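## Task

Using the probe, inspect three LC ports and report each one's end face as clean, dirty or damaged. Port 1: column 5 of 6 counted from the left, block 6 of 10 counted from the top, hole 2 of 4 counted from the top. Port 2: column 6 of 6, block 6 of 10, hole 1 of 4. Port 3: column 6 of 6, block 6 of 10, hole 4 of 4. The phone displays a port's image only while the probe is fully seated and motionless. The probe must be withdrawn at the end. Disturbing or forcing anything else may fail the task, and the robot must not fall or be left leaning. The finished_scene answer holds only the findings, comma-separated, like answer="9clean, 8dirty".

## Robot and tools

ROBOT. A LinearBot: an omnidirectional base with a column about 1.7 m high. A carriage rides the column (lift_m) and holds two identical six-joint arms, left and right, each with a two-finger gripper. Arm bases sit roughly 0.57 m + lift_m above the floor; carriage parts hang about 0.15 m lower. Reach is 0.78 m from the shoulder but only about 0.38 m below the arm base. The hand is about 0.16 m long, 0.1 m wide (0.14 m open); fingertips taper to about 0.005 m thick. Parked arm: joints 1-6 = 0, 0.05, 0.05, 1.45, 0, 0. Cameras: carriage_camera (fixed, forward, tilted about 20 degrees down), left_wrist_camera and right_wrist_camera (looking past the fingertips).

FRAMES. Base frame: origin on the floor below the base centre, x forward, y left, z up, metres. left_hand and right_hand readings are the midpoint between the pads in this frame; quat_wxyz rotates base axes to hand axes (hand z along the fingers, y the opening direction). Odometry frame = base frame at scene start; base_odometry counts wheel turns only (slip counts as travel), heading in rad, left positive, -3.142 to 3.142.

TOOL move. Every argument except cameras forms one action; give base, joints or both, plus optional speeds and min_time_s. All motions start together.
- base: exactly one key, a relative offset from where the base last measured itself: translate_m (forward +, -2 to 2 m), strafe_m (left +, -2 to 2 m) or rotate_rad (counter-clockwise +, -6.3 to 6.3 rad).
- joints: one dict for both arms, keyed by joint name, each an absolute target. lift_m 0 to 1 m. Per arm (prefix left_ or right_): joint1_rad -2.617 to 3.054 (yaw about vertical, 0 ahead, + left); joint2_rad 0 to 3.141 (shoulder: 0 upper arm back level, 1.57 vertical, 3.14 forward level); joint3_rad 0 to 3.141 (elbow, 0 folded, 3.14 straight); joint4_rad -1.57 to 1.57 (wrist pitch, + lifts fingertips); joint5_rad -1.57 to 1.57 (wrist yaw, + swings fingertips right, opposite to joint 1); joint6_rad -2.094 to 2.094 (roll, + clockwise seen from forearm); gripper_m 0 to 0.093 (pad gap). Omitted joints may keep pushing toward older targets.
- speeds: per-action caps; translate_m/strafe_m 0.02-0.5 m/s, rotate_rad 0.05-1.57 rad/s, lift_m 0.08-0.25 m/s (top = default).
- min_time_s: 0.1 to 8 s, minimum duration for each arm/gripper motion; smooths paths.
- cameras: list from carriage_camera, left_wrist_camera, right_wrist_camera, all; omitted/null = all, [] = none.
Unknown keys make a call invalid; out-of-range values get it refused. A refusal, or a stop during a call, cancels the later move, wait and finished_scene calls in that reply. No action exceeds 15 s; base moves time out at 14 s.

TOOL wait: seconds 0 to 10, plus cameras; returns state and images. TOOL zoom_image: camera and region [x0, y0, x1, y1] in pixels (origin top-left, images 504x504, region at most 504 by 504) of that camera's latest image. TOOL finished_scene: scene (1 or 2) and answer string ("unknown" if not found); irreversible.

RESULTS. move line: "done" or the worst status. base_status/joint_status per motion: done (base: wheels turned the full amount, even with slip), off_target (resting away, may still push), contact_stop or time_out (target dropped, holding), not_followed (arm withheld for self/other-arm clearance; robot may keep trying), limit_stop_at_motor_heat. on_its_own lists uncommanded activity; "held at" gives a target. motor_effort is percent of max, bracket = peak; lift effort falling during descent means a hand rests on something. Joint torques: drive output, 1-3 wrap at ±28 N m. Motor temperatures: per arm, six joints then gripper. The pictures line orders the images; images may lag the state slightly.

CAUTIONS. Hand readings are optimistic; the real hand usually sits lower, more at long reach. Moves of 0.1 m+ without min_time_s can stray about 2 cm. Arms have no contact stop: blocked arms keep pressing and snap forward when freed, so insert the probe gently and slowly, and never force it into or around the panel. Base contact stops ignore the arms and may be late; after one, back off about 0.2 m. Never reverse under a table edge into the column. Do not let the arms collide or squeeze each other; to untangle, resend one arm's readings with joint 1 turned away, then the other. Tipping risk grows with a high carriage, extended or loaded arms, pushing, or abrupt stops; only images reveal a lean. Heat: extended arms warm even while idle or while you deliberate (the robot keeps the last command meanwhile); at 75 °C a MOTOR HOT line appears, at 100 °C the arm goes limp for 30-60 s. Park to cool. Grip: gripper readings run slightly off the true gap; open well above the reading to release; don't drop the probe.

CAMERA INTRINSICS (504x504): carriage_camera fovy 92.159, K fx=fy=242.679, cx 250.489, cy 252.228; left_wrist_camera fovy 63.78, fx=fy=405.012, cx 252.282, cy 252.82; right_wrist_camera fovy 63.238, fx=fy=409.313, cx 251.956, cy 249.822; distortion coefficients as listed in the session.

Each tool is called after "Request:" as name(argument=value, ...), one argument or row to a line, values as JSON.

## Session

Request:
move(
)

Scene clock: 0.00 s.
Joint torques (N m): no reading
Motor temperatures (°C): left_arm=[32 32 31 30 30 34 32] | right_arm=[32 34 35 34 30 32 30]
base_odometry: x=+0.000 y=+0.000 heading=+0.000
base_status: not commanded
joint_positions: lift_m=+0.254 left_joint1_rad=-0.576 left_joint2_rad=+1.219 left_joint3_rad=+0.842 left_joint4_rad=+0.545 left_joint5_rad=+0.198 left_joint6_rad=-0.034 left_gripper_m=+0.09396 right_joint1_rad=+0.461 right_joint2_rad=+1.229 right_joint3_rad=+0.817 right_joint4_rad=+0.362 right_joint5_rad=+0.454 right_joint6_rad=+0.004 right_gripper_m=+0.04680
joint_status: not commanded
motor_effort: lift_m=+44 drive_wheels=-1
left_hand: x=+0.5610 y=+0.0627 z=+1.2183 quat_wxyz=(+0.706, +0.245, +0.598, -0.289) (m; base frame)
right_hand: x=+0.6280 y=-0.2044 z=+1.1584 quat_wxyz=(+0.691, -0.009, +0.723, -0.004) (m; base frame)
pictures: carriage_camera, left_wrist_camera, right_wrist_camera

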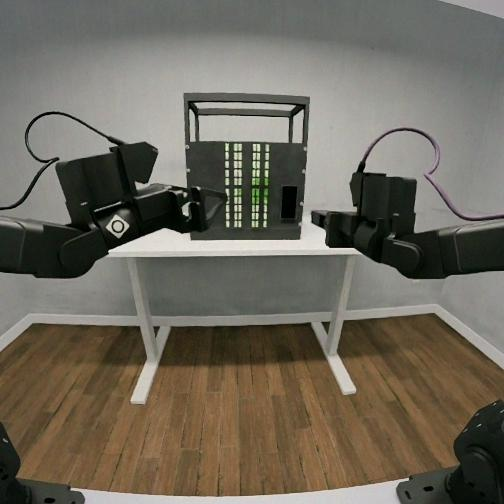

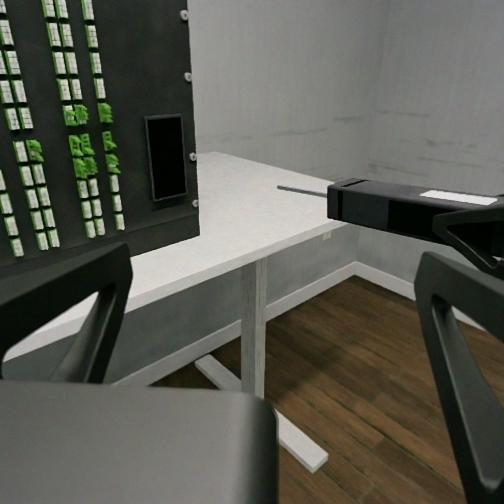

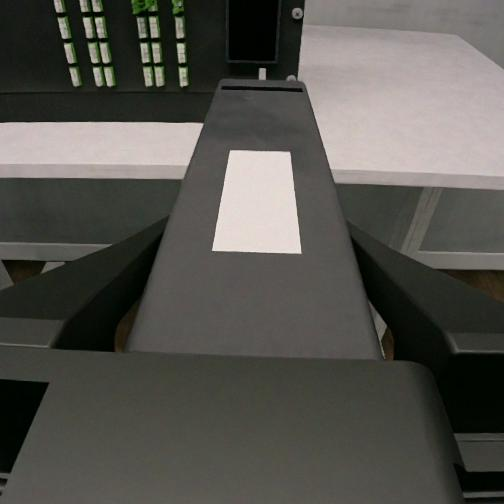

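Request:
zoom_image(
  camera="carriage_camera",
  region=[170, 80, 330, 250],
)

Request:
zoom_image(
  camera="right_wrist_camera",
  region=[40, 0, 340, 300],
)

Request:
zoom_image(
  camera="left_wrist_camera",
  region=[0, 0, 250, 250],
)

Request:
zoom_image(
  camera="left_wrist_camera",
  region=[250, 130, 504, 300],
)

Scaled by 2.965.

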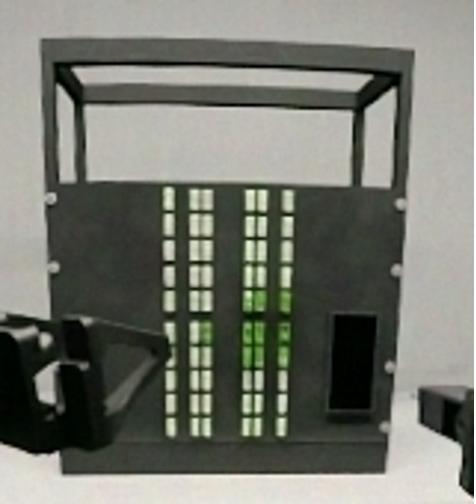

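Scaled by 1.680.

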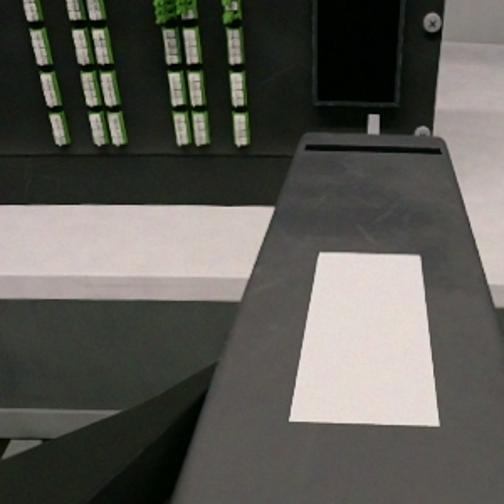

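Scaled by 2.016.

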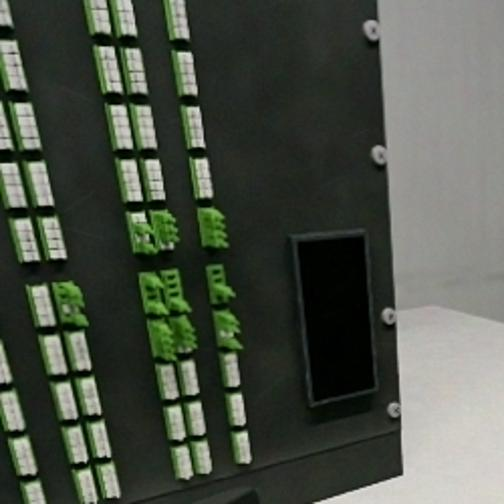

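Scaled by 1.984.

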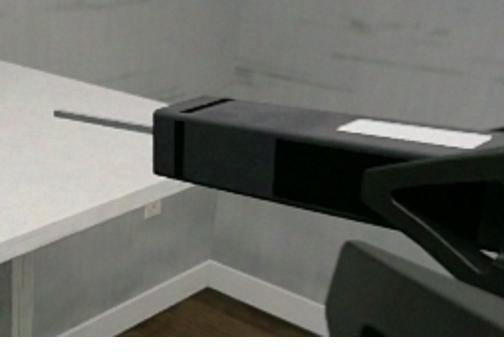

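Request:
move(
  base={"translate_m": 0.25},
  speeds={"translate_m": 0.12},
)

Request:
zoom_image(
  camera="right_wrist_camera",
  region=[100, 0, 350, 150],
)

Scene clock: 13.10 s.
Joint torques (N m): left_arm=[0.23 -4.57 9.4 1.86 -0.06 -0.1] | right_arm=[-0.1 -5.71 7.2 2.59 0.23 -0.04]
Motor temperatures (°C): left_arm=[32 32 35 32 30 34 32] | right_arm=[32 35 37 39 30 32 31]
move: done
base_odometry: x=+0.250 y=+0.000 heading=+0.000
base_status: done
joint_positions: lift_m=+0.254 left_joint1_rad=-0.576 left_joint2_rad=+1.219 left_joint3_rad=+0.842 left_joint4_rad=+0.545 left_joint5_rad=+0.198 left_joint6_rad=-0.034 left_gripper_m=+0.09396 right_joint1_rad=+0.461 right_joint2_rad=+1.232 right_joint3_rad=+0.817 right_joint4_rad=+0.358 right_joint5_rad=+0.454 right_joint6_rad=+0.004 right_gripper_m=+0.04680
joint_status: not commanded
motor_effort: lift_m=+44(44) drive_wheels=-4(9)
left_hand: x=+0.5610 y=+0.0627 z=+1.2183 quat_wxyz=(+0.706, +0.245, +0.598, -0.289) (m; base frame)
right_hand: x=+0.6284 y=-0.2042 z=+1.1563 quat_wxyz=(+0.689, -0.010, +0.725, -0.005) (m; base frame)
pictures: carriage_camera, left_wrist_camera, right_wrist_camera

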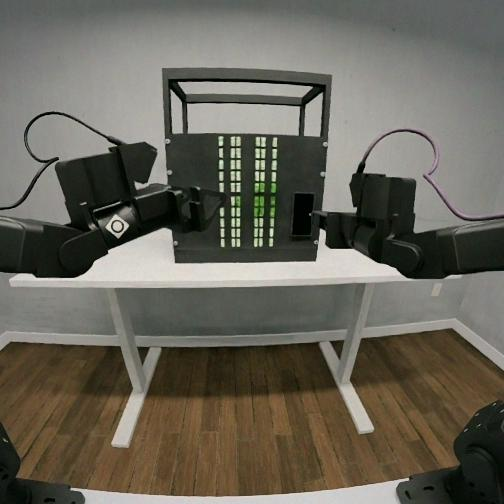

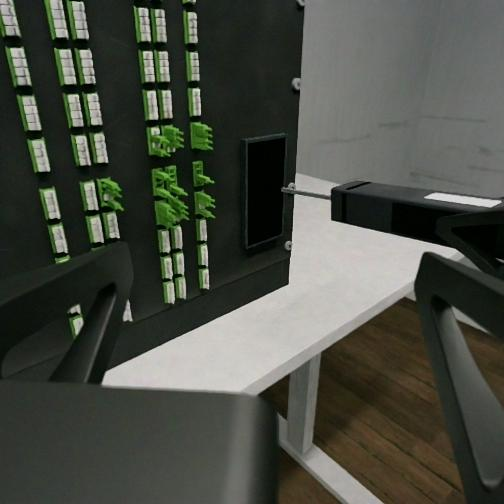

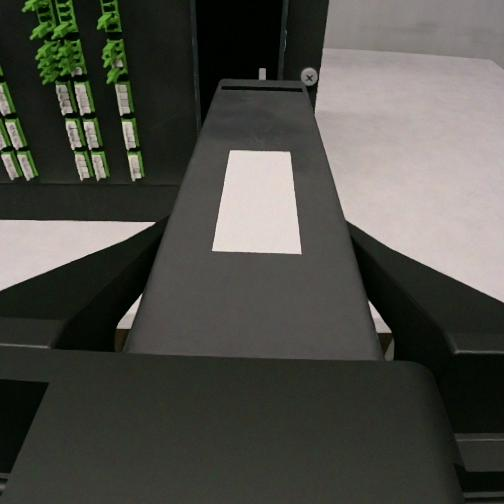

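Scaled by 2.016.

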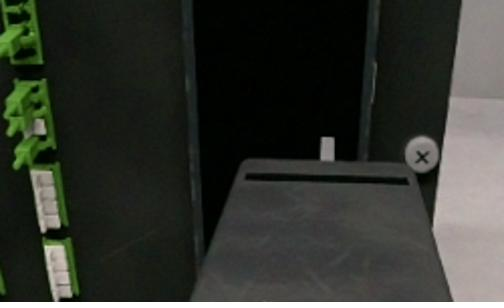

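Request:
move(
  base={"strafe_m": 0.18},
  speeds={"strafe_m": 0.12},
)

Request:
zoom_image(
  camera="right_wrist_camera",
  region=[100, 0, 350, 150],
)

Request:
zoom_image(
  camera="left_wrist_camera",
  region=[150, 100, 400, 300],
)

Scene clock: 20.93 s.
Joint torques (N m): left_arm=[0.23 -4.46 9.36 1.85 -0.07 -0.1] | right_arm=[0.32 -5.87 7.19 2.59 -0.51 -0.04]
Motor temperatures (°C): left_arm=[32 33 36 33 30 34 32] | right_arm=[32 35 38 40 30 32 31]
move: done
base_odometry: x=+0.250 y=+0.180 heading=-0.001
base_status: done
joint_positions: lift_m=+0.254 left_joint1_rad=-0.576 left_joint2_rad=+1.219 left_joint3_rad=+0.842 left_joint4_rad=+0.545 left_joint5_rad=+0.198 left_joint6_rad=-0.034 left_gripper_m=+0.09396 right_joint1_rad=+0.456 right_joint2_rad=+1.232 right_joint3_rad=+0.817 right_joint4_rad=+0.355 right_joint5_rad=+0.520 right_joint6_rad=+0.004 right_gripper_m=+0.04681
joint_status: not commanded
motor_effort: lift_m=+44(44) drive_wheels=-2(8)
left_hand: x=+0.5609 y=+0.0626 z=+1.2183 quat_wxyz=(+0.706, +0.245, +0.598, -0.289) (m; base frame)
right_hand: x=+0.6286 y=-0.2179 z=+1.1560 quat_wxyz=(+0.688, +0.014, +0.725, -0.031) (m; base frame)
pictures: carriage_camera, left_wrist_camera, right_wrist_camera

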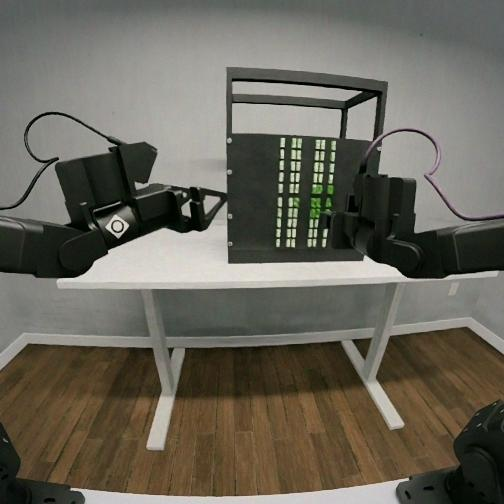

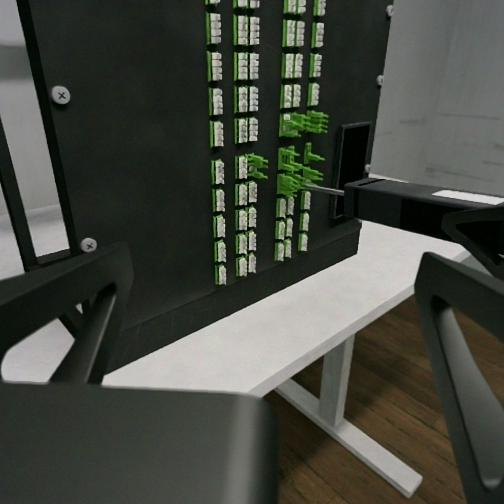

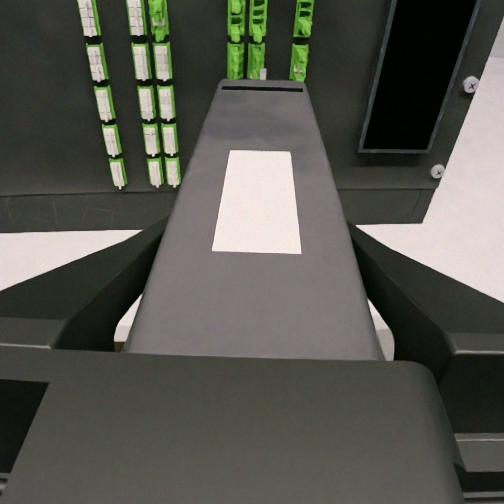

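Scaled by 2.016.

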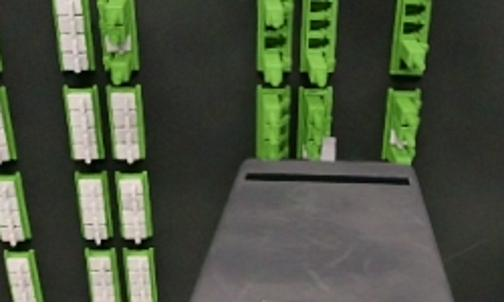

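Scaled by 2.016.

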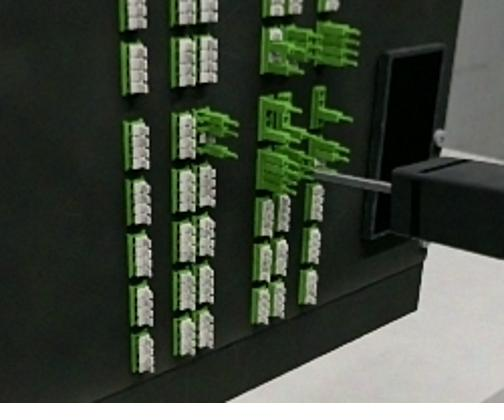

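Request:
move(
  base={"translate_m": -0.06},
  speeds={"translate_m": 0.1},
)

Request:
zoom_image(
  camera="right_wrist_camera",
  region=[100, 0, 350, 150],
)

Request:
zoom_image(
  camera="left_wrist_camera",
  region=[150, 80, 400, 280],
)

Scene clock: 25.43 s.
Joint torques (N m): left_arm=[0.23 -4.46 9.35 1.84 -0.06 -0.08] | right_arm=[0.27 -6.09 7.25 2.58 0.08 -0.06]
Motor temperatures (°C): left_arm=[32 33 37 33 30 34 32] | right_arm=[32 35 38 41 30 32 32]
move: done
base_odometry: x=+0.190 y=+0.180 heading=-0.001
base_status: done
joint_positions: lift_m=+0.254 left_joint1_rad=-0.576 left_joint2_rad=+1.219 left_joint3_rad=+0.842 left_joint4_rad=+0.545 left_joint5_rad=+0.198 left_joint6_rad=-0.034 left_gripper_m=+0.09396 right_joint1_rad=+0.456 right_joint2_rad=+1.232 right_joint3_rad=+0.817 right_joint4_rad=+0.355 right_joint5_rad=+0.465 right_joint6_rad=+0.004 right_gripper_m=+0.04681
joint_status: not commanded
motor_effort: lift_m=+44(44) drive_wheels=-1(5)
left_hand: x=+0.5609 y=+0.0626 z=+1.2183 quat_wxyz=(+0.706, +0.245, +0.598, -0.289) (m; base frame)
right_hand: x=+0.6290 y=-0.2085 z=+1.1555 quat_wxyz=(+0.688, -0.005, +0.726, -0.011) (m; base frame)
pictures: carriage_camera, left_wrist_camera, right_wrist_camera

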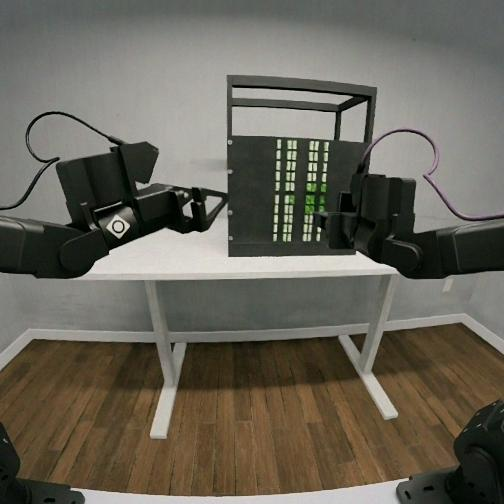

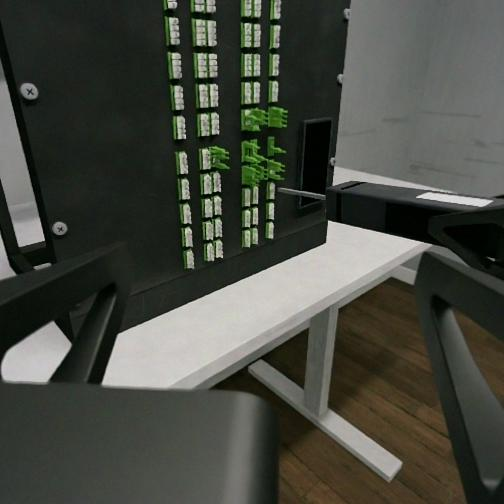

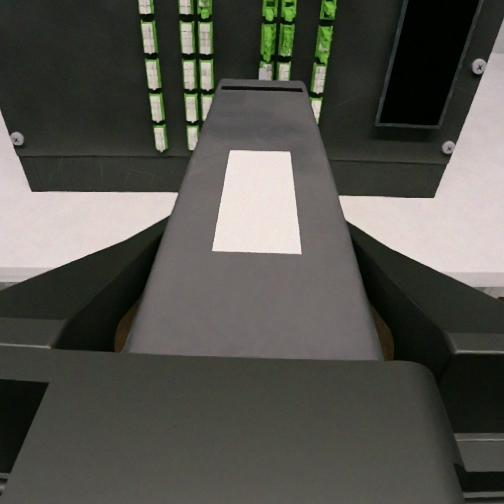

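Scaled by 2.016.

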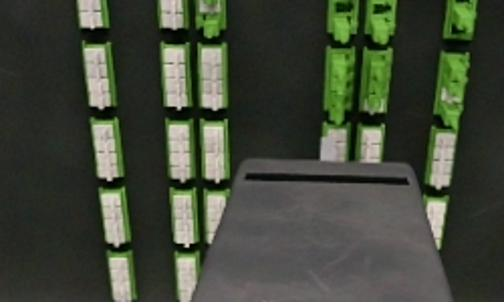

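Scaled by 2.016.

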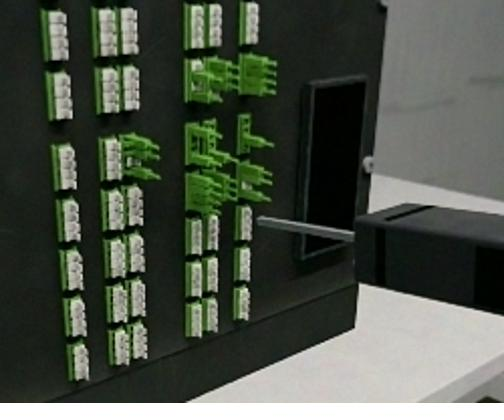

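Request:
zoom_image(
  camera="left_wrist_camera",
  region=[230, 90, 310, 200],
)

Request:
zoom_image(
  camera="right_wrist_camera",
  region=[240, 0, 350, 90],
)

Request:
zoom_image(
  camera="carriage_camera",
  region=[260, 130, 360, 250],
)

Scaled by 4.582.

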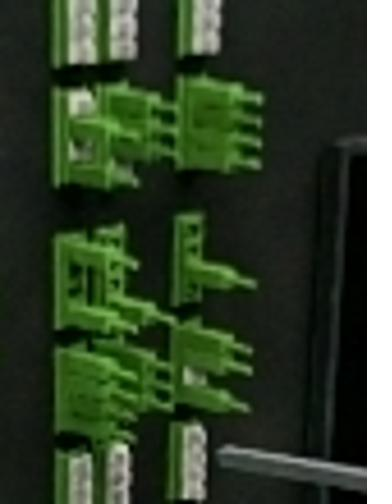

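Scaled by 4.582.

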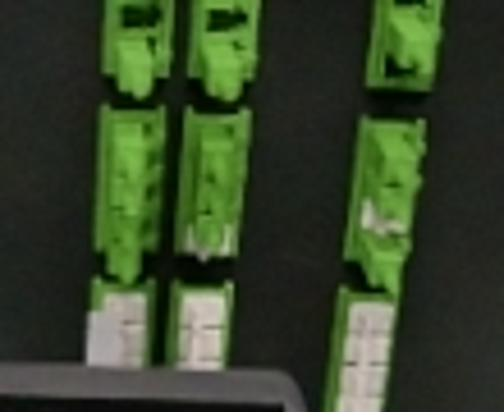

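Scaled by 4.200.

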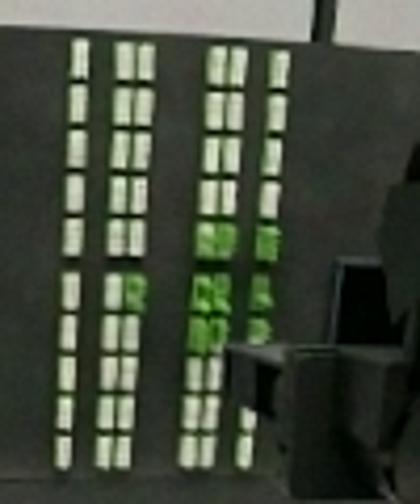

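Request:
move(
  joints={"lift_m": 0.304},
)

Request:
zoom_image(
  camera="left_wrist_camera",
  region=[210, 90, 360, 240],
)

Request:
zoom_image(
  camera="right_wrist_camera",
  region=[200, 0, 350, 100],
)

Scene clock: 34.87 s.
Joint torques (N m): left_arm=[0.14 -4.46 9.35 1.83 -0.06 -0.11] | right_arm=[0.35 -6.35 7.94 2.63 0.13 -0.02]
Motor temperatures (°C): left_arm=[32 33 38 34 30 34 32] | right_arm=[32 36 39 42 30 32 32]
move: done
base_odometry: x=+0.190 y=+0.180 heading=-0.001
base_status: not commanded
joint_positions: lift_m=+0.304 left_joint1_rad=-0.576 left_joint2_rad=+1.219 left_joint3_rad=+0.842 left_joint4_rad=+0.549 left_joint5_rad=+0.198 left_joint6_rad=-0.034 left_gripper_m=+0.09396 right_joint1_rad=+0.456 right_joint2_rad=+1.236 right_joint3_rad=+0.806 right_joint4_rad=+0.351 right_joint5_rad=+0.462 right_joint6_rad=+0.004 right_gripper_m=+0.04681
joint_status: all done
motor_effort: lift_m=+48(61) drive_wheels=-2(2)
left_hand: x=+0.5608 y=+0.0627 z=+1.2685 quat_wxyz=(+0.707, +0.244, +0.597, -0.289) (m; base frame)
right_hand: x=+0.6291 y=-0.2079 z=+1.1974 quat_wxyz=(+0.682, -0.009, +0.732, -0.013) (m; base frame)
pictures: carriage_camera, left_wrist_camera, right_wrist_camera

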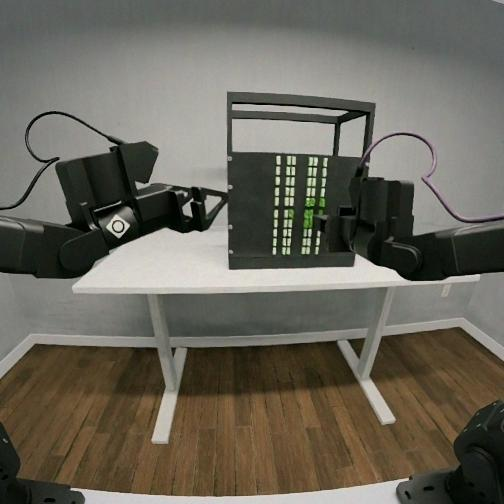

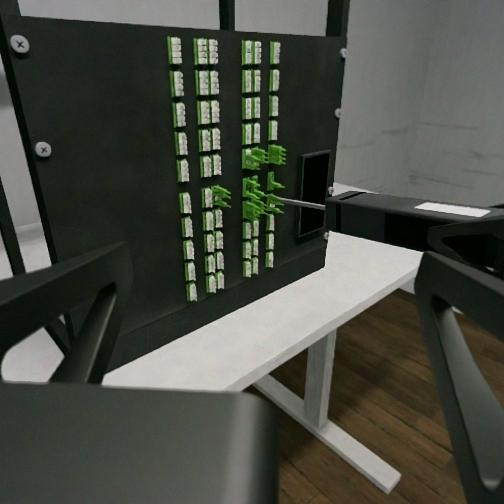

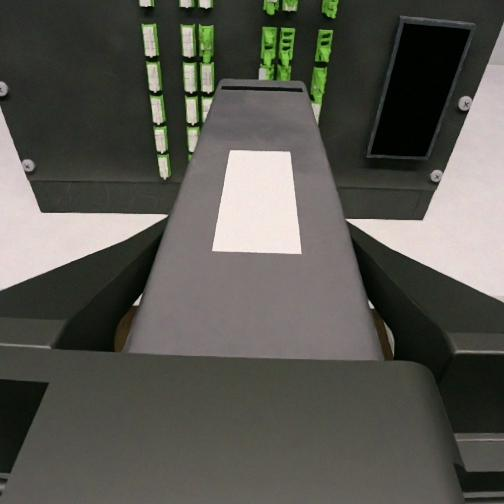

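Scaled by 3.360.

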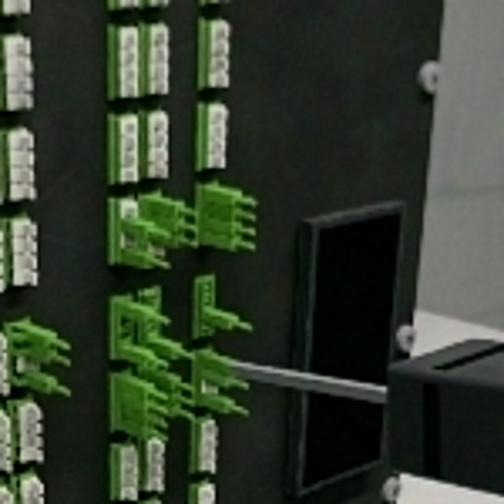

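Scaled by 3.360.

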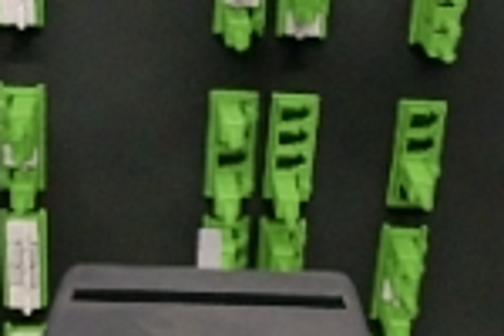

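Request:
move(
  base={"strafe_m": -0.06},
  joints={"right_joint4_rad": 0.43},
  speeds={"strafe_m": 0.1},
  min_time_s=1.5,
)

Request:
zoom_image(
  camera="left_wrist_camera",
  region=[190, 100, 340, 250],
)

Request:
zoom_image(
  camera="right_wrist_camera",
  region=[180, 0, 330, 100],
)

Scene clock: 43.43 s.
Joint torques (N m): left_arm=[0.27 -4.56 9.4 1.81 -0.08 -0.11] | right_arm=[0.16 -6.23 8.06 2.87 0.15 -0.04]
Motor temperatures (°C): left_arm=[32 33 39 35 30 34 32] | right_arm=[32 37 40 44 30 32 32]
move: off_target
base_odometry: x=+0.190 y=+0.120 heading=-0.001
base_status: done
joint_positions: lift_m=+0.304 left_joint1_rad=-0.577 left_joint2_rad=+1.219 left_joint3_rad=+0.842 left_joint4_rad=+0.549 left_joint5_rad=+0.197 left_joint6_rad=-0.034 left_gripper_m=+0.09396 right_joint1_rad=+0.458 right_joint2_rad=+1.236 right_joint3_rad=+0.806 right_joint4_rad=+0.355 right_joint5_rad=+0.460 right_joint6_rad=+0.004 right_gripper_m=+0.04681
joint_status: right_joint4_rad off_target (ended at +0.355, target +0.430)
motor_effort: lift_m=+48(48) drive_wheels=+0(7)
left_hand: x=+0.5608 y=+0.0626 z=+1.2685 quat_wxyz=(+0.707, +0.244, +0.597, -0.289) (m; base frame)
right_hand: x=+0.6290 y=-0.2065 z=+1.1984 quat_wxyz=(+0.683, -0.010, +0.730, -0.011) (m; base frame)
pictures: carriage_camera, left_wrist_camera, right_wrist_camera

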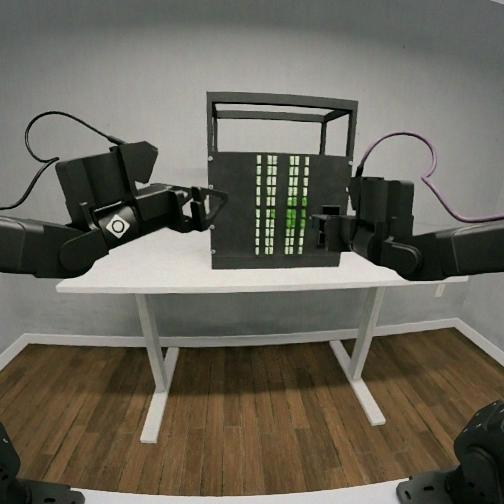

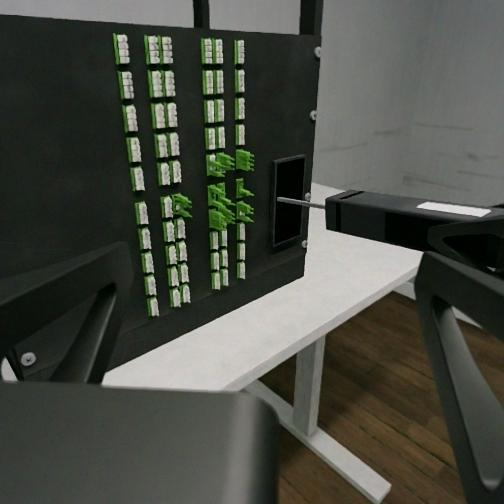

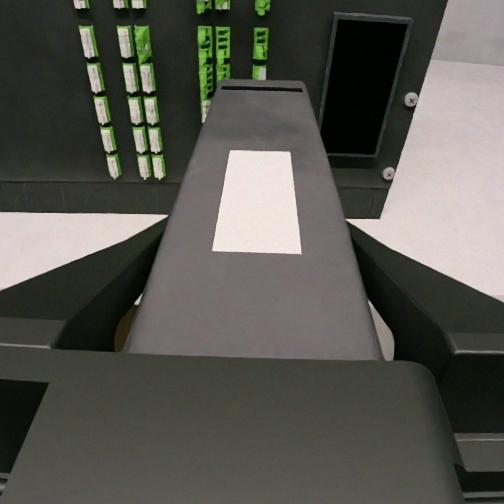

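Scaled by 3.360.

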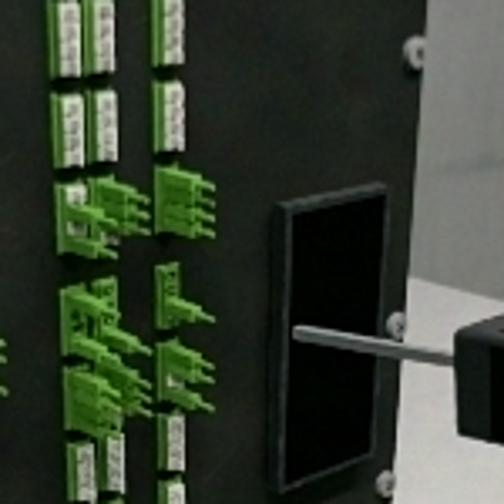

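Scaled by 3.360.

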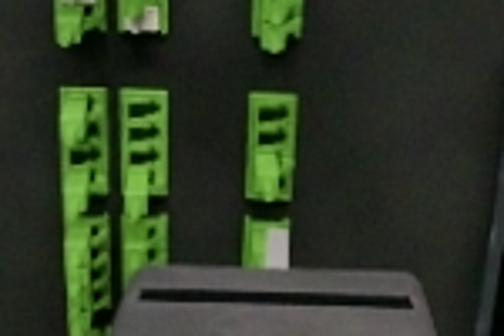

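Request:
move(
  joints={"right_joint4_rad": 0.48},
  min_time_s=1,
  cameras=[],
)

Scene clock: 49.07 s.
Joint torques (N m): left_arm=[0.2 -4.51 9.42 1.79 -0.06 -0.1] | right_arm=[0.2 -6.31 8.02 2.87 0.13 -0.06]
Motor temperatures (°C): left_arm=[32 33 40 35 30 34 32] | right_arm=[32 37 41 45 30 32 32]
move: off_target
base_odometry: x=+0.190 y=+0.120 heading=-0.001
base_status: not commanded
joint_positions: lift_m=+0.304 left_joint1_rad=-0.577 left_joint2_rad=+1.219 left_joint3_rad=+0.842 left_joint4_rad=+0.549 left_joint5_rad=+0.197 left_joint6_rad=-0.034 left_gripper_m=+0.09396 right_joint1_rad=+0.458 right_joint2_rad=+1.236 right_joint3_rad=+0.806 right_joint4_rad=+0.405 right_joint5_rad=+0.460 right_joint6_rad=+0.004 right_gripper_m=+0.04681
joint_status: right_joint4_rad off_target (ended at +0.405, target +0.480)
motor_effort: lift_m=+49(49) drive_wheels=-2(3)
left_hand: x=+0.5608 y=+0.0626 z=+1.2685 quat_wxyz=(+0.707, +0.244, +0.597, -0.289) (m; base frame)
right_hand: x=+0.6295 y=-0.2062 z=+1.2096 quat_wxyz=(+0.699, -0.002, +0.715, -0.003) (m; base frame)
pictures: none
No camera images: "cameras" was empty.

Request:
move(
  joints={"right_joint4_rad": 0.505},
  min_time_s=1,
)

Request:
zoom_image(
  camera="left_wrist_camera",
  region=[190, 100, 340, 250],
)

Request:
zoom_image(
  camera="right_wrist_camera",
  region=[180, 0, 330, 100],
)

Scene clock: 53.10 s.
Joint torques (N m): left_arm=[0.21 -4.59 9.36 1.8 -0.07 -0.1] | right_arm=[0.21 -6.37 8.01 2.88 0.11 -0.04]
Motor temperatures (°C): left_arm=[32 33 40 35 30 34 32] | right_arm=[32 37 41 46 30 32 32]
move: off_target
base_odometry: x=+0.190 y=+0.120 heading=-0.001
base_status: not commanded
joint_positions: lift_m=+0.304 left_joint1_rad=-0.577 left_joint2_rad=+1.219 left_joint3_rad=+0.842 left_joint4_rad=+0.549 left_joint5_rad=+0.197 left_joint6_rad=-0.034 left_gripper_m=+0.09396 right_joint1_rad=+0.458 right_joint2_rad=+1.236 right_joint3_rad=+0.806 right_joint4_rad=+0.430 right_joint5_rad=+0.460 right_joint6_rad=+0.004 right_gripper_m=+0.04681
joint_status: right_joint4_rad off_target (ended at +0.430, target +0.505)
motor_effort: lift_m=+48(48) drive_wheels=-2(3)
left_hand: x=+0.5608 y=+0.0626 z=+1.2685 quat_wxyz=(+0.707, +0.244, +0.597, -0.289) (m; base frame)
right_hand: x=+0.6295 y=-0.2062 z=+1.2154 quat_wxyz=(+0.707, +0.002, +0.707, +0.001) (m; base frame)
pictures: carriage_camera, left_wrist_camera, right_wrist_camera

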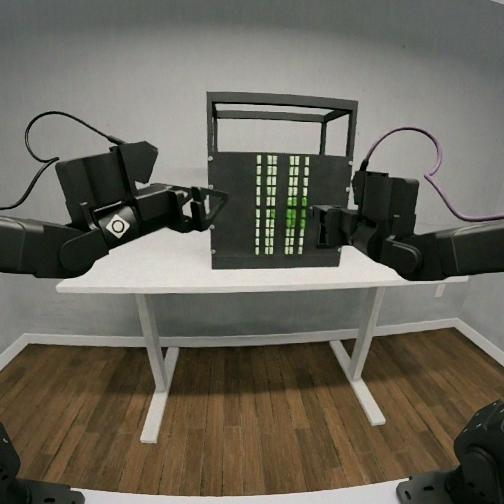

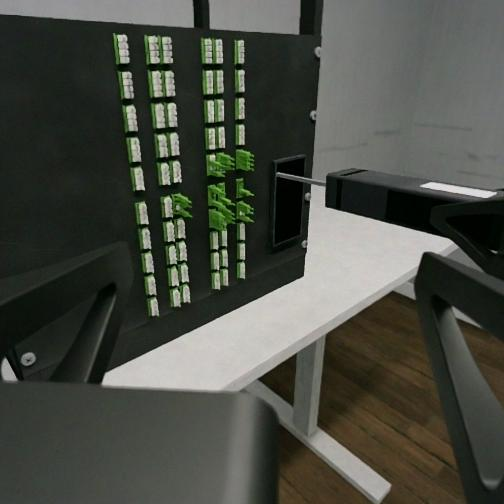

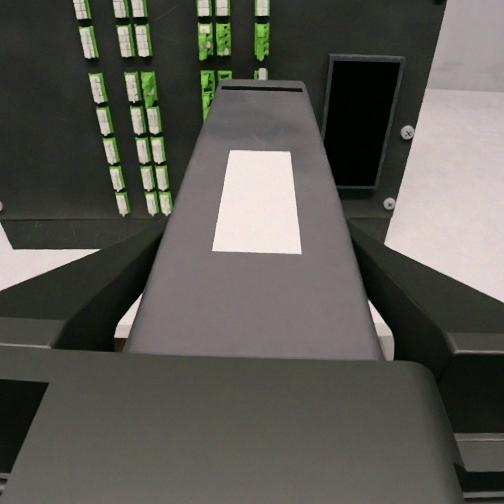

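Scaled by 3.360.

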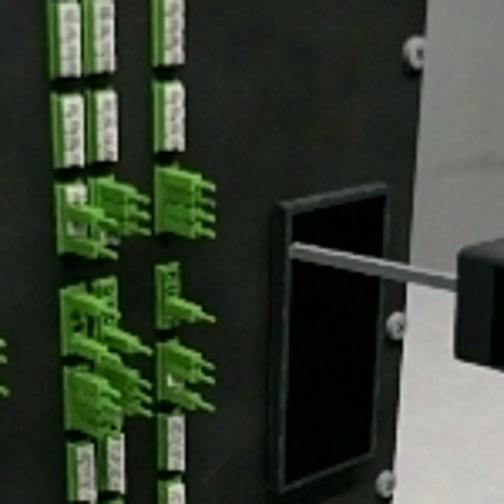

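Scaled by 3.360.

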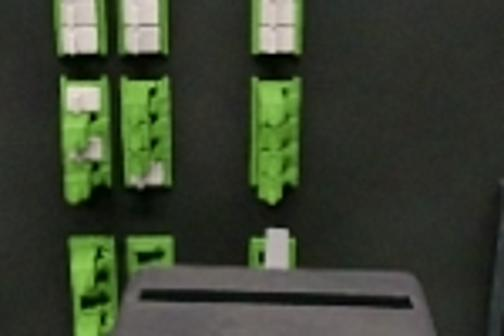

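Request:
move(
  base={"translate_m": 0.02},
  joints={"lift_m": 0.277},
  speeds={"translate_m": 0.05},
)

Request:
zoom_image(
  camera="left_wrist_camera",
  region=[210, 120, 330, 240],
)

Request:
zoom_image(
  camera="right_wrist_camera",
  region=[200, 0, 320, 90],
)

Scene clock: 59.70 s.
Joint torques (N m): left_arm=[0.31 -4.51 9.44 1.88 -0.07 -0.09] | right_arm=[0.18 -6.53 7.95 2.79 0.11 -0.02]
Motor temperatures (°C): left_arm=[32 33 41 36 30 34 32] | right_arm=[32 38 42 48 30 32 32]
move: done
base_odometry: x=+0.210 y=+0.120 heading=-0.001
base_status: done
joint_positions: lift_m=+0.277 left_joint1_rad=-0.577 left_joint2_rad=+1.219 left_joint3_rad=+0.842 left_joint4_rad=+0.542 left_joint5_rad=+0.198 left_joint6_rad=-0.034 left_gripper_m=+0.09396 right_joint1_rad=+0.458 right_joint2_rad=+1.240 right_joint3_rad=+0.805 right_joint4_rad=+0.443 right_joint5_rad=+0.459 right_joint6_rad=+0.004 right_gripper_m=+0.04681
joint_status: all done
motor_effort: lift_m=+39(41) drive_wheels=-4(7)
left_hand: x=+0.5610 y=+0.0624 z=+1.2402 quat_wxyz=(+0.705, +0.245, +0.600, -0.289) (m; base frame)
right_hand: x=+0.6302 y=-0.2058 z=+1.1897 quat_wxyz=(+0.710, +0.003, +0.705, +0.002) (m; base frame)
pictures: carriage_camera, left_wrist_camera, right_wrist_camera

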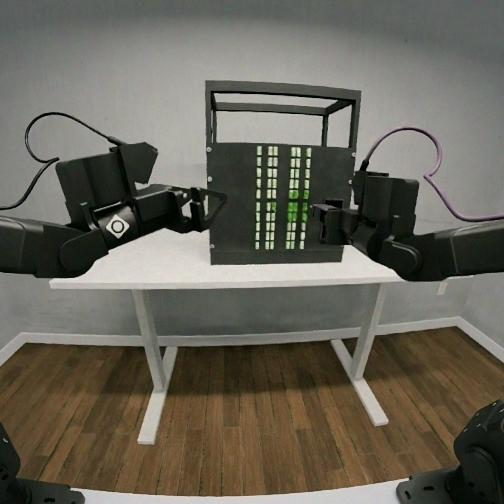

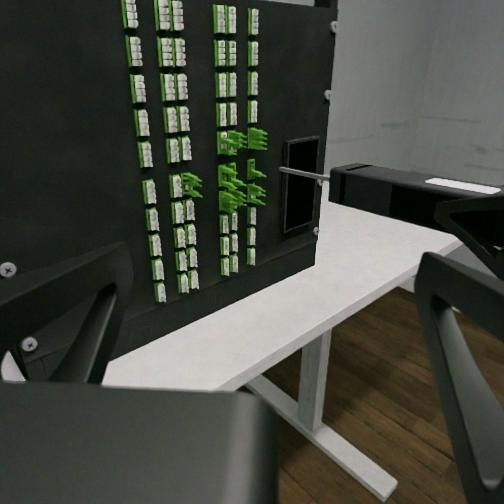

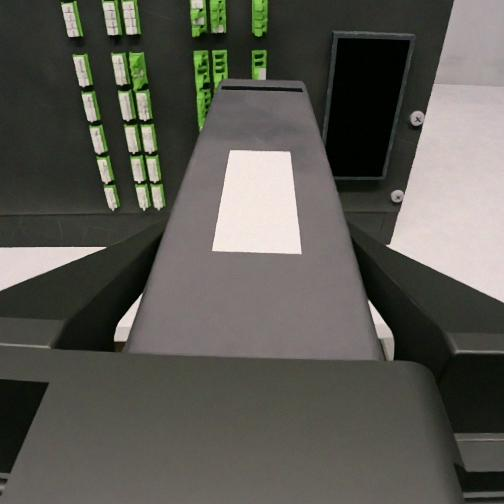

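Scaled by 4.200.

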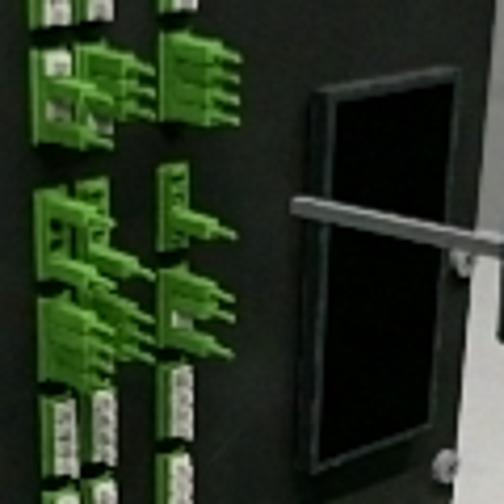

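Scaled by 4.200.

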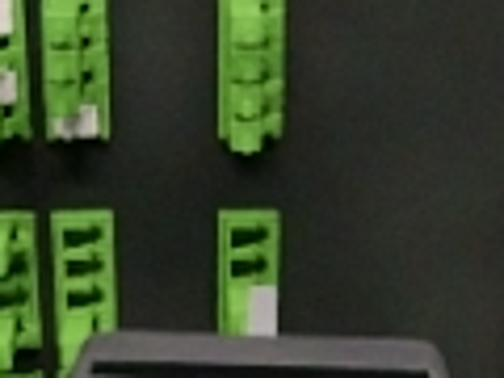

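Request:
move(
  base={"translate_m": 0.018},
  speeds={"translate_m": 0.03},
)

Request:
zoom_image(
  camera="left_wrist_camera",
  region=[220, 120, 340, 240],
)

Request:
zoom_image(
  camera="right_wrist_camera",
  region=[200, 0, 320, 90],
)

Scene clock: 65.33 s.
Joint torques (N m): left_arm=[0.2 -4.48 9.44 1.9 -0.08 -0.1] | right_arm=[0.13 -6.91 8.02 2.71 0.12 -0.04]
Motor temperatures (°C): left_arm=[32 33 41 36 30 34 32] | right_arm=[32 38 43 48 30 32 32]
move: done
base_odometry: x=+0.228 y=+0.120 heading=-0.001
base_status: done
joint_positions: lift_m=+0.277 left_joint1_rad=-0.577 left_joint2_rad=+1.219 left_joint3_rad=+0.842 left_joint4_rad=+0.543 left_joint5_rad=+0.198 left_joint6_rad=-0.034 left_gripper_m=+0.09396 right_joint1_rad=+0.458 right_joint2_rad=+1.240 right_joint3_rad=+0.805 right_joint4_rad=+0.444 right_joint5_rad=+0.459 right_joint6_rad=+0.004 right_gripper_m=+0.04681
joint_status: not commanded
motor_effort: lift_m=+39(39) drive_wheels=+2(7)
left_hand: x=+0.5610 y=+0.0624 z=+1.2405 quat_wxyz=(+0.705, +0.245, +0.599, -0.289) (m; base frame)
right_hand: x=+0.6302 y=-0.2058 z=+1.1898 quat_wxyz=(+0.710, +0.003, +0.704, +0.002) (m; base frame)
pictures: carriage_camera, left_wrist_camera, right_wrist_camera

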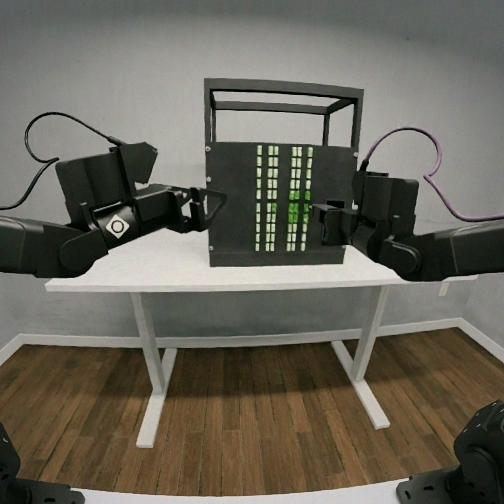

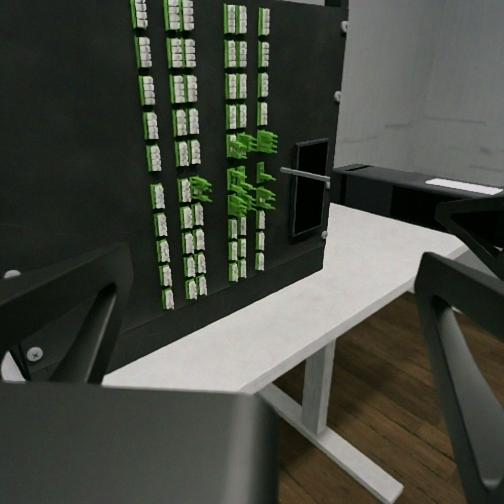

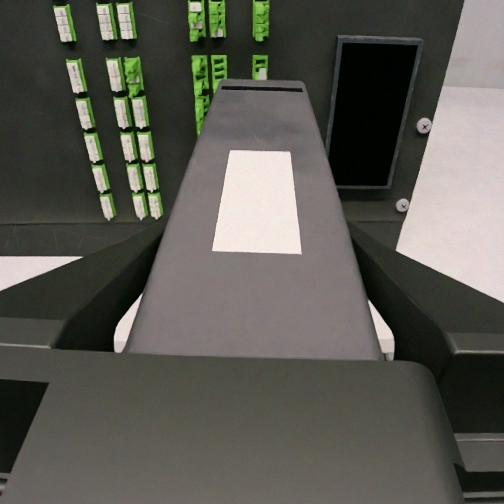

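Scaled by 4.200.

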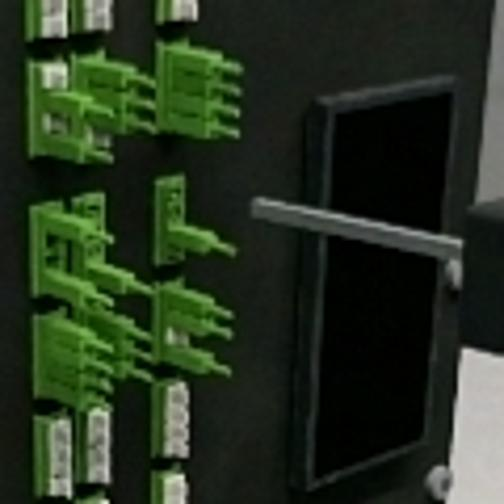

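Scaled by 4.200.

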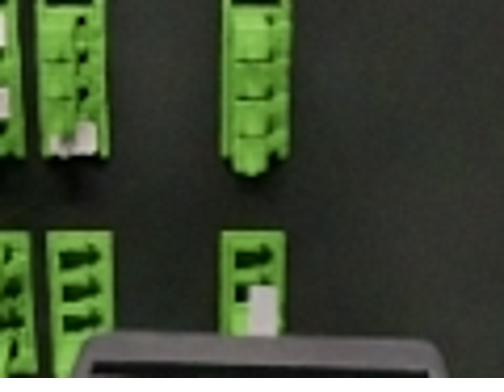

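Request:
move(
  base={"strafe_m": 0.0015},
  speeds={"strafe_m": 0.02},
  cameras=[],
)

Request:
move(
  base={"translate_m": 0.018},
  speeds={"translate_m": 0.03},
)

Request:
zoom_image(
  camera="left_wrist_camera",
  region=[220, 120, 340, 240],
)

Request:
zoom_image(
  camera="right_wrist_camera",
  region=[220, 30, 300, 90],
)

Scene clock: 70.43 s.
Joint torques (N m): left_arm=[0.24 -4.59 9.44 1.87 -0.07 -0.12] | right_arm=[0.16 -6.9 8.25 2.72 0.14 -0.05]
Motor temperatures (°C): left_arm=[32 34 41 36 30 34 32] | right_arm=[32 38 44 48 30 32 32]
move: done
base_odometry: x=+0.228 y=+0.121 heading=-0.002
base_status: done
joint_positions: lift_m=+0.277 left_joint1_rad=-0.577 left_joint2_rad=+1.219 left_joint3_rad=+0.842 left_joint4_rad=+0.543 left_joint5_rad=+0.197 left_joint6_rad=-0.034 left_gripper_m=+0.09396 right_joint1_rad=+0.459 right_joint2_rad=+1.240 right_joint3_rad=+0.805 right_joint4_rad=+0.444 right_joint5_rad=+0.458 right_joint6_rad=+0.004 right_gripper_m=+0.04681
joint_status: not commanded
motor_effort: lift_m=+39(39) drive_wheels=-4(7)
left_hand: x=+0.5610 y=+0.0624 z=+1.2405 quat_wxyz=(+0.705, +0.245, +0.599, -0.289) (m; base frame)
right_hand: x=+0.6301 y=-0.2053 z=+1.1898 quat_wxyz=(+0.710, +0.003, +0.704, +0.003) (m; base frame)
pictures: none
No camera images: "cameras" was empty.

Scene clock: 71.57 s.
Joint torques (N m): left_arm=[0.21 -4.62 9.39 1.85 -0.07 -0.09] | right_arm=[0.17 -6.76 8.28 2.74 0.17 -0.04]
Motor temperatures (°C): left_arm=[32 34 41 36 30 34 32] | right_arm=[32 38 44 48 30 32 32]
move: done
base_odometry: x=+0.246 y=+0.121 heading=-0.002
base_status: done
joint_positions: lift_m=+0.277 left_joint1_rad=-0.577 left_joint2_rad=+1.219 left_joint3_rad=+0.842 left_joint4_rad=+0.544 left_joint5_rad=+0.197 left_joint6_rad=-0.034 left_gripper_m=+0.09396 right_joint1_rad=+0.459 right_joint2_rad=+1.240 right_joint3_rad=+0.805 right_joint4_rad=+0.445 right_joint5_rad=+0.457 right_joint6_rad=+0.004 right_gripper_m=+0.04681
joint_status: not commanded
motor_effort: lift_m=+39(39) drive_wheels=+1(7)
left_hand: x=+0.5610 y=+0.0625 z=+1.2406 quat_wxyz=(+0.705, +0.245, +0.599, -0.289) (m; base frame)
right_hand: x=+0.6301 y=-0.2052 z=+1.1900 quat_wxyz=(+0.710, +0.002, +0.704, +0.003) (m; base frame)
pictures: carriage_camera, left_wrist_camera, right_wrist_camera

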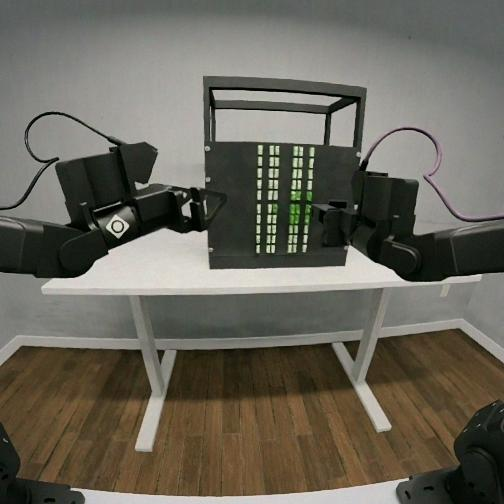

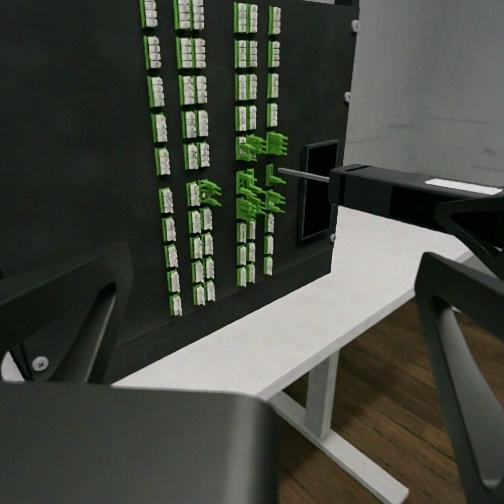

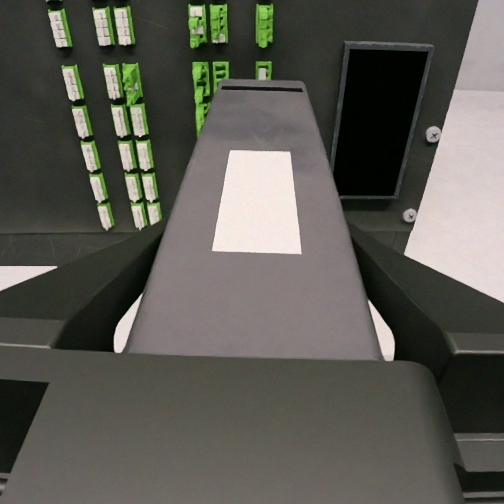

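Scaled by 4.200.

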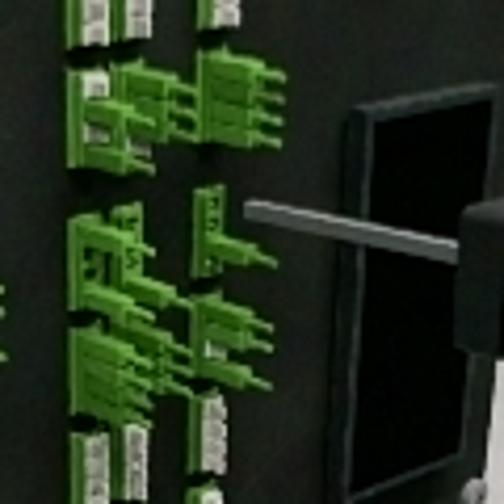

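Scaled by 6.300.

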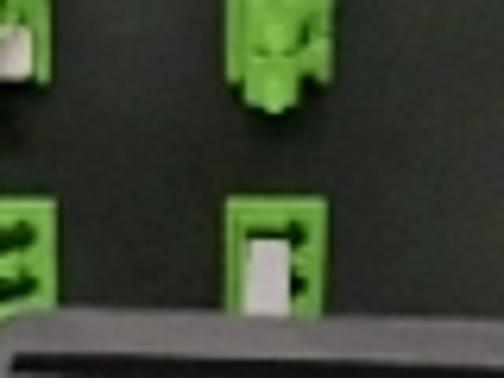

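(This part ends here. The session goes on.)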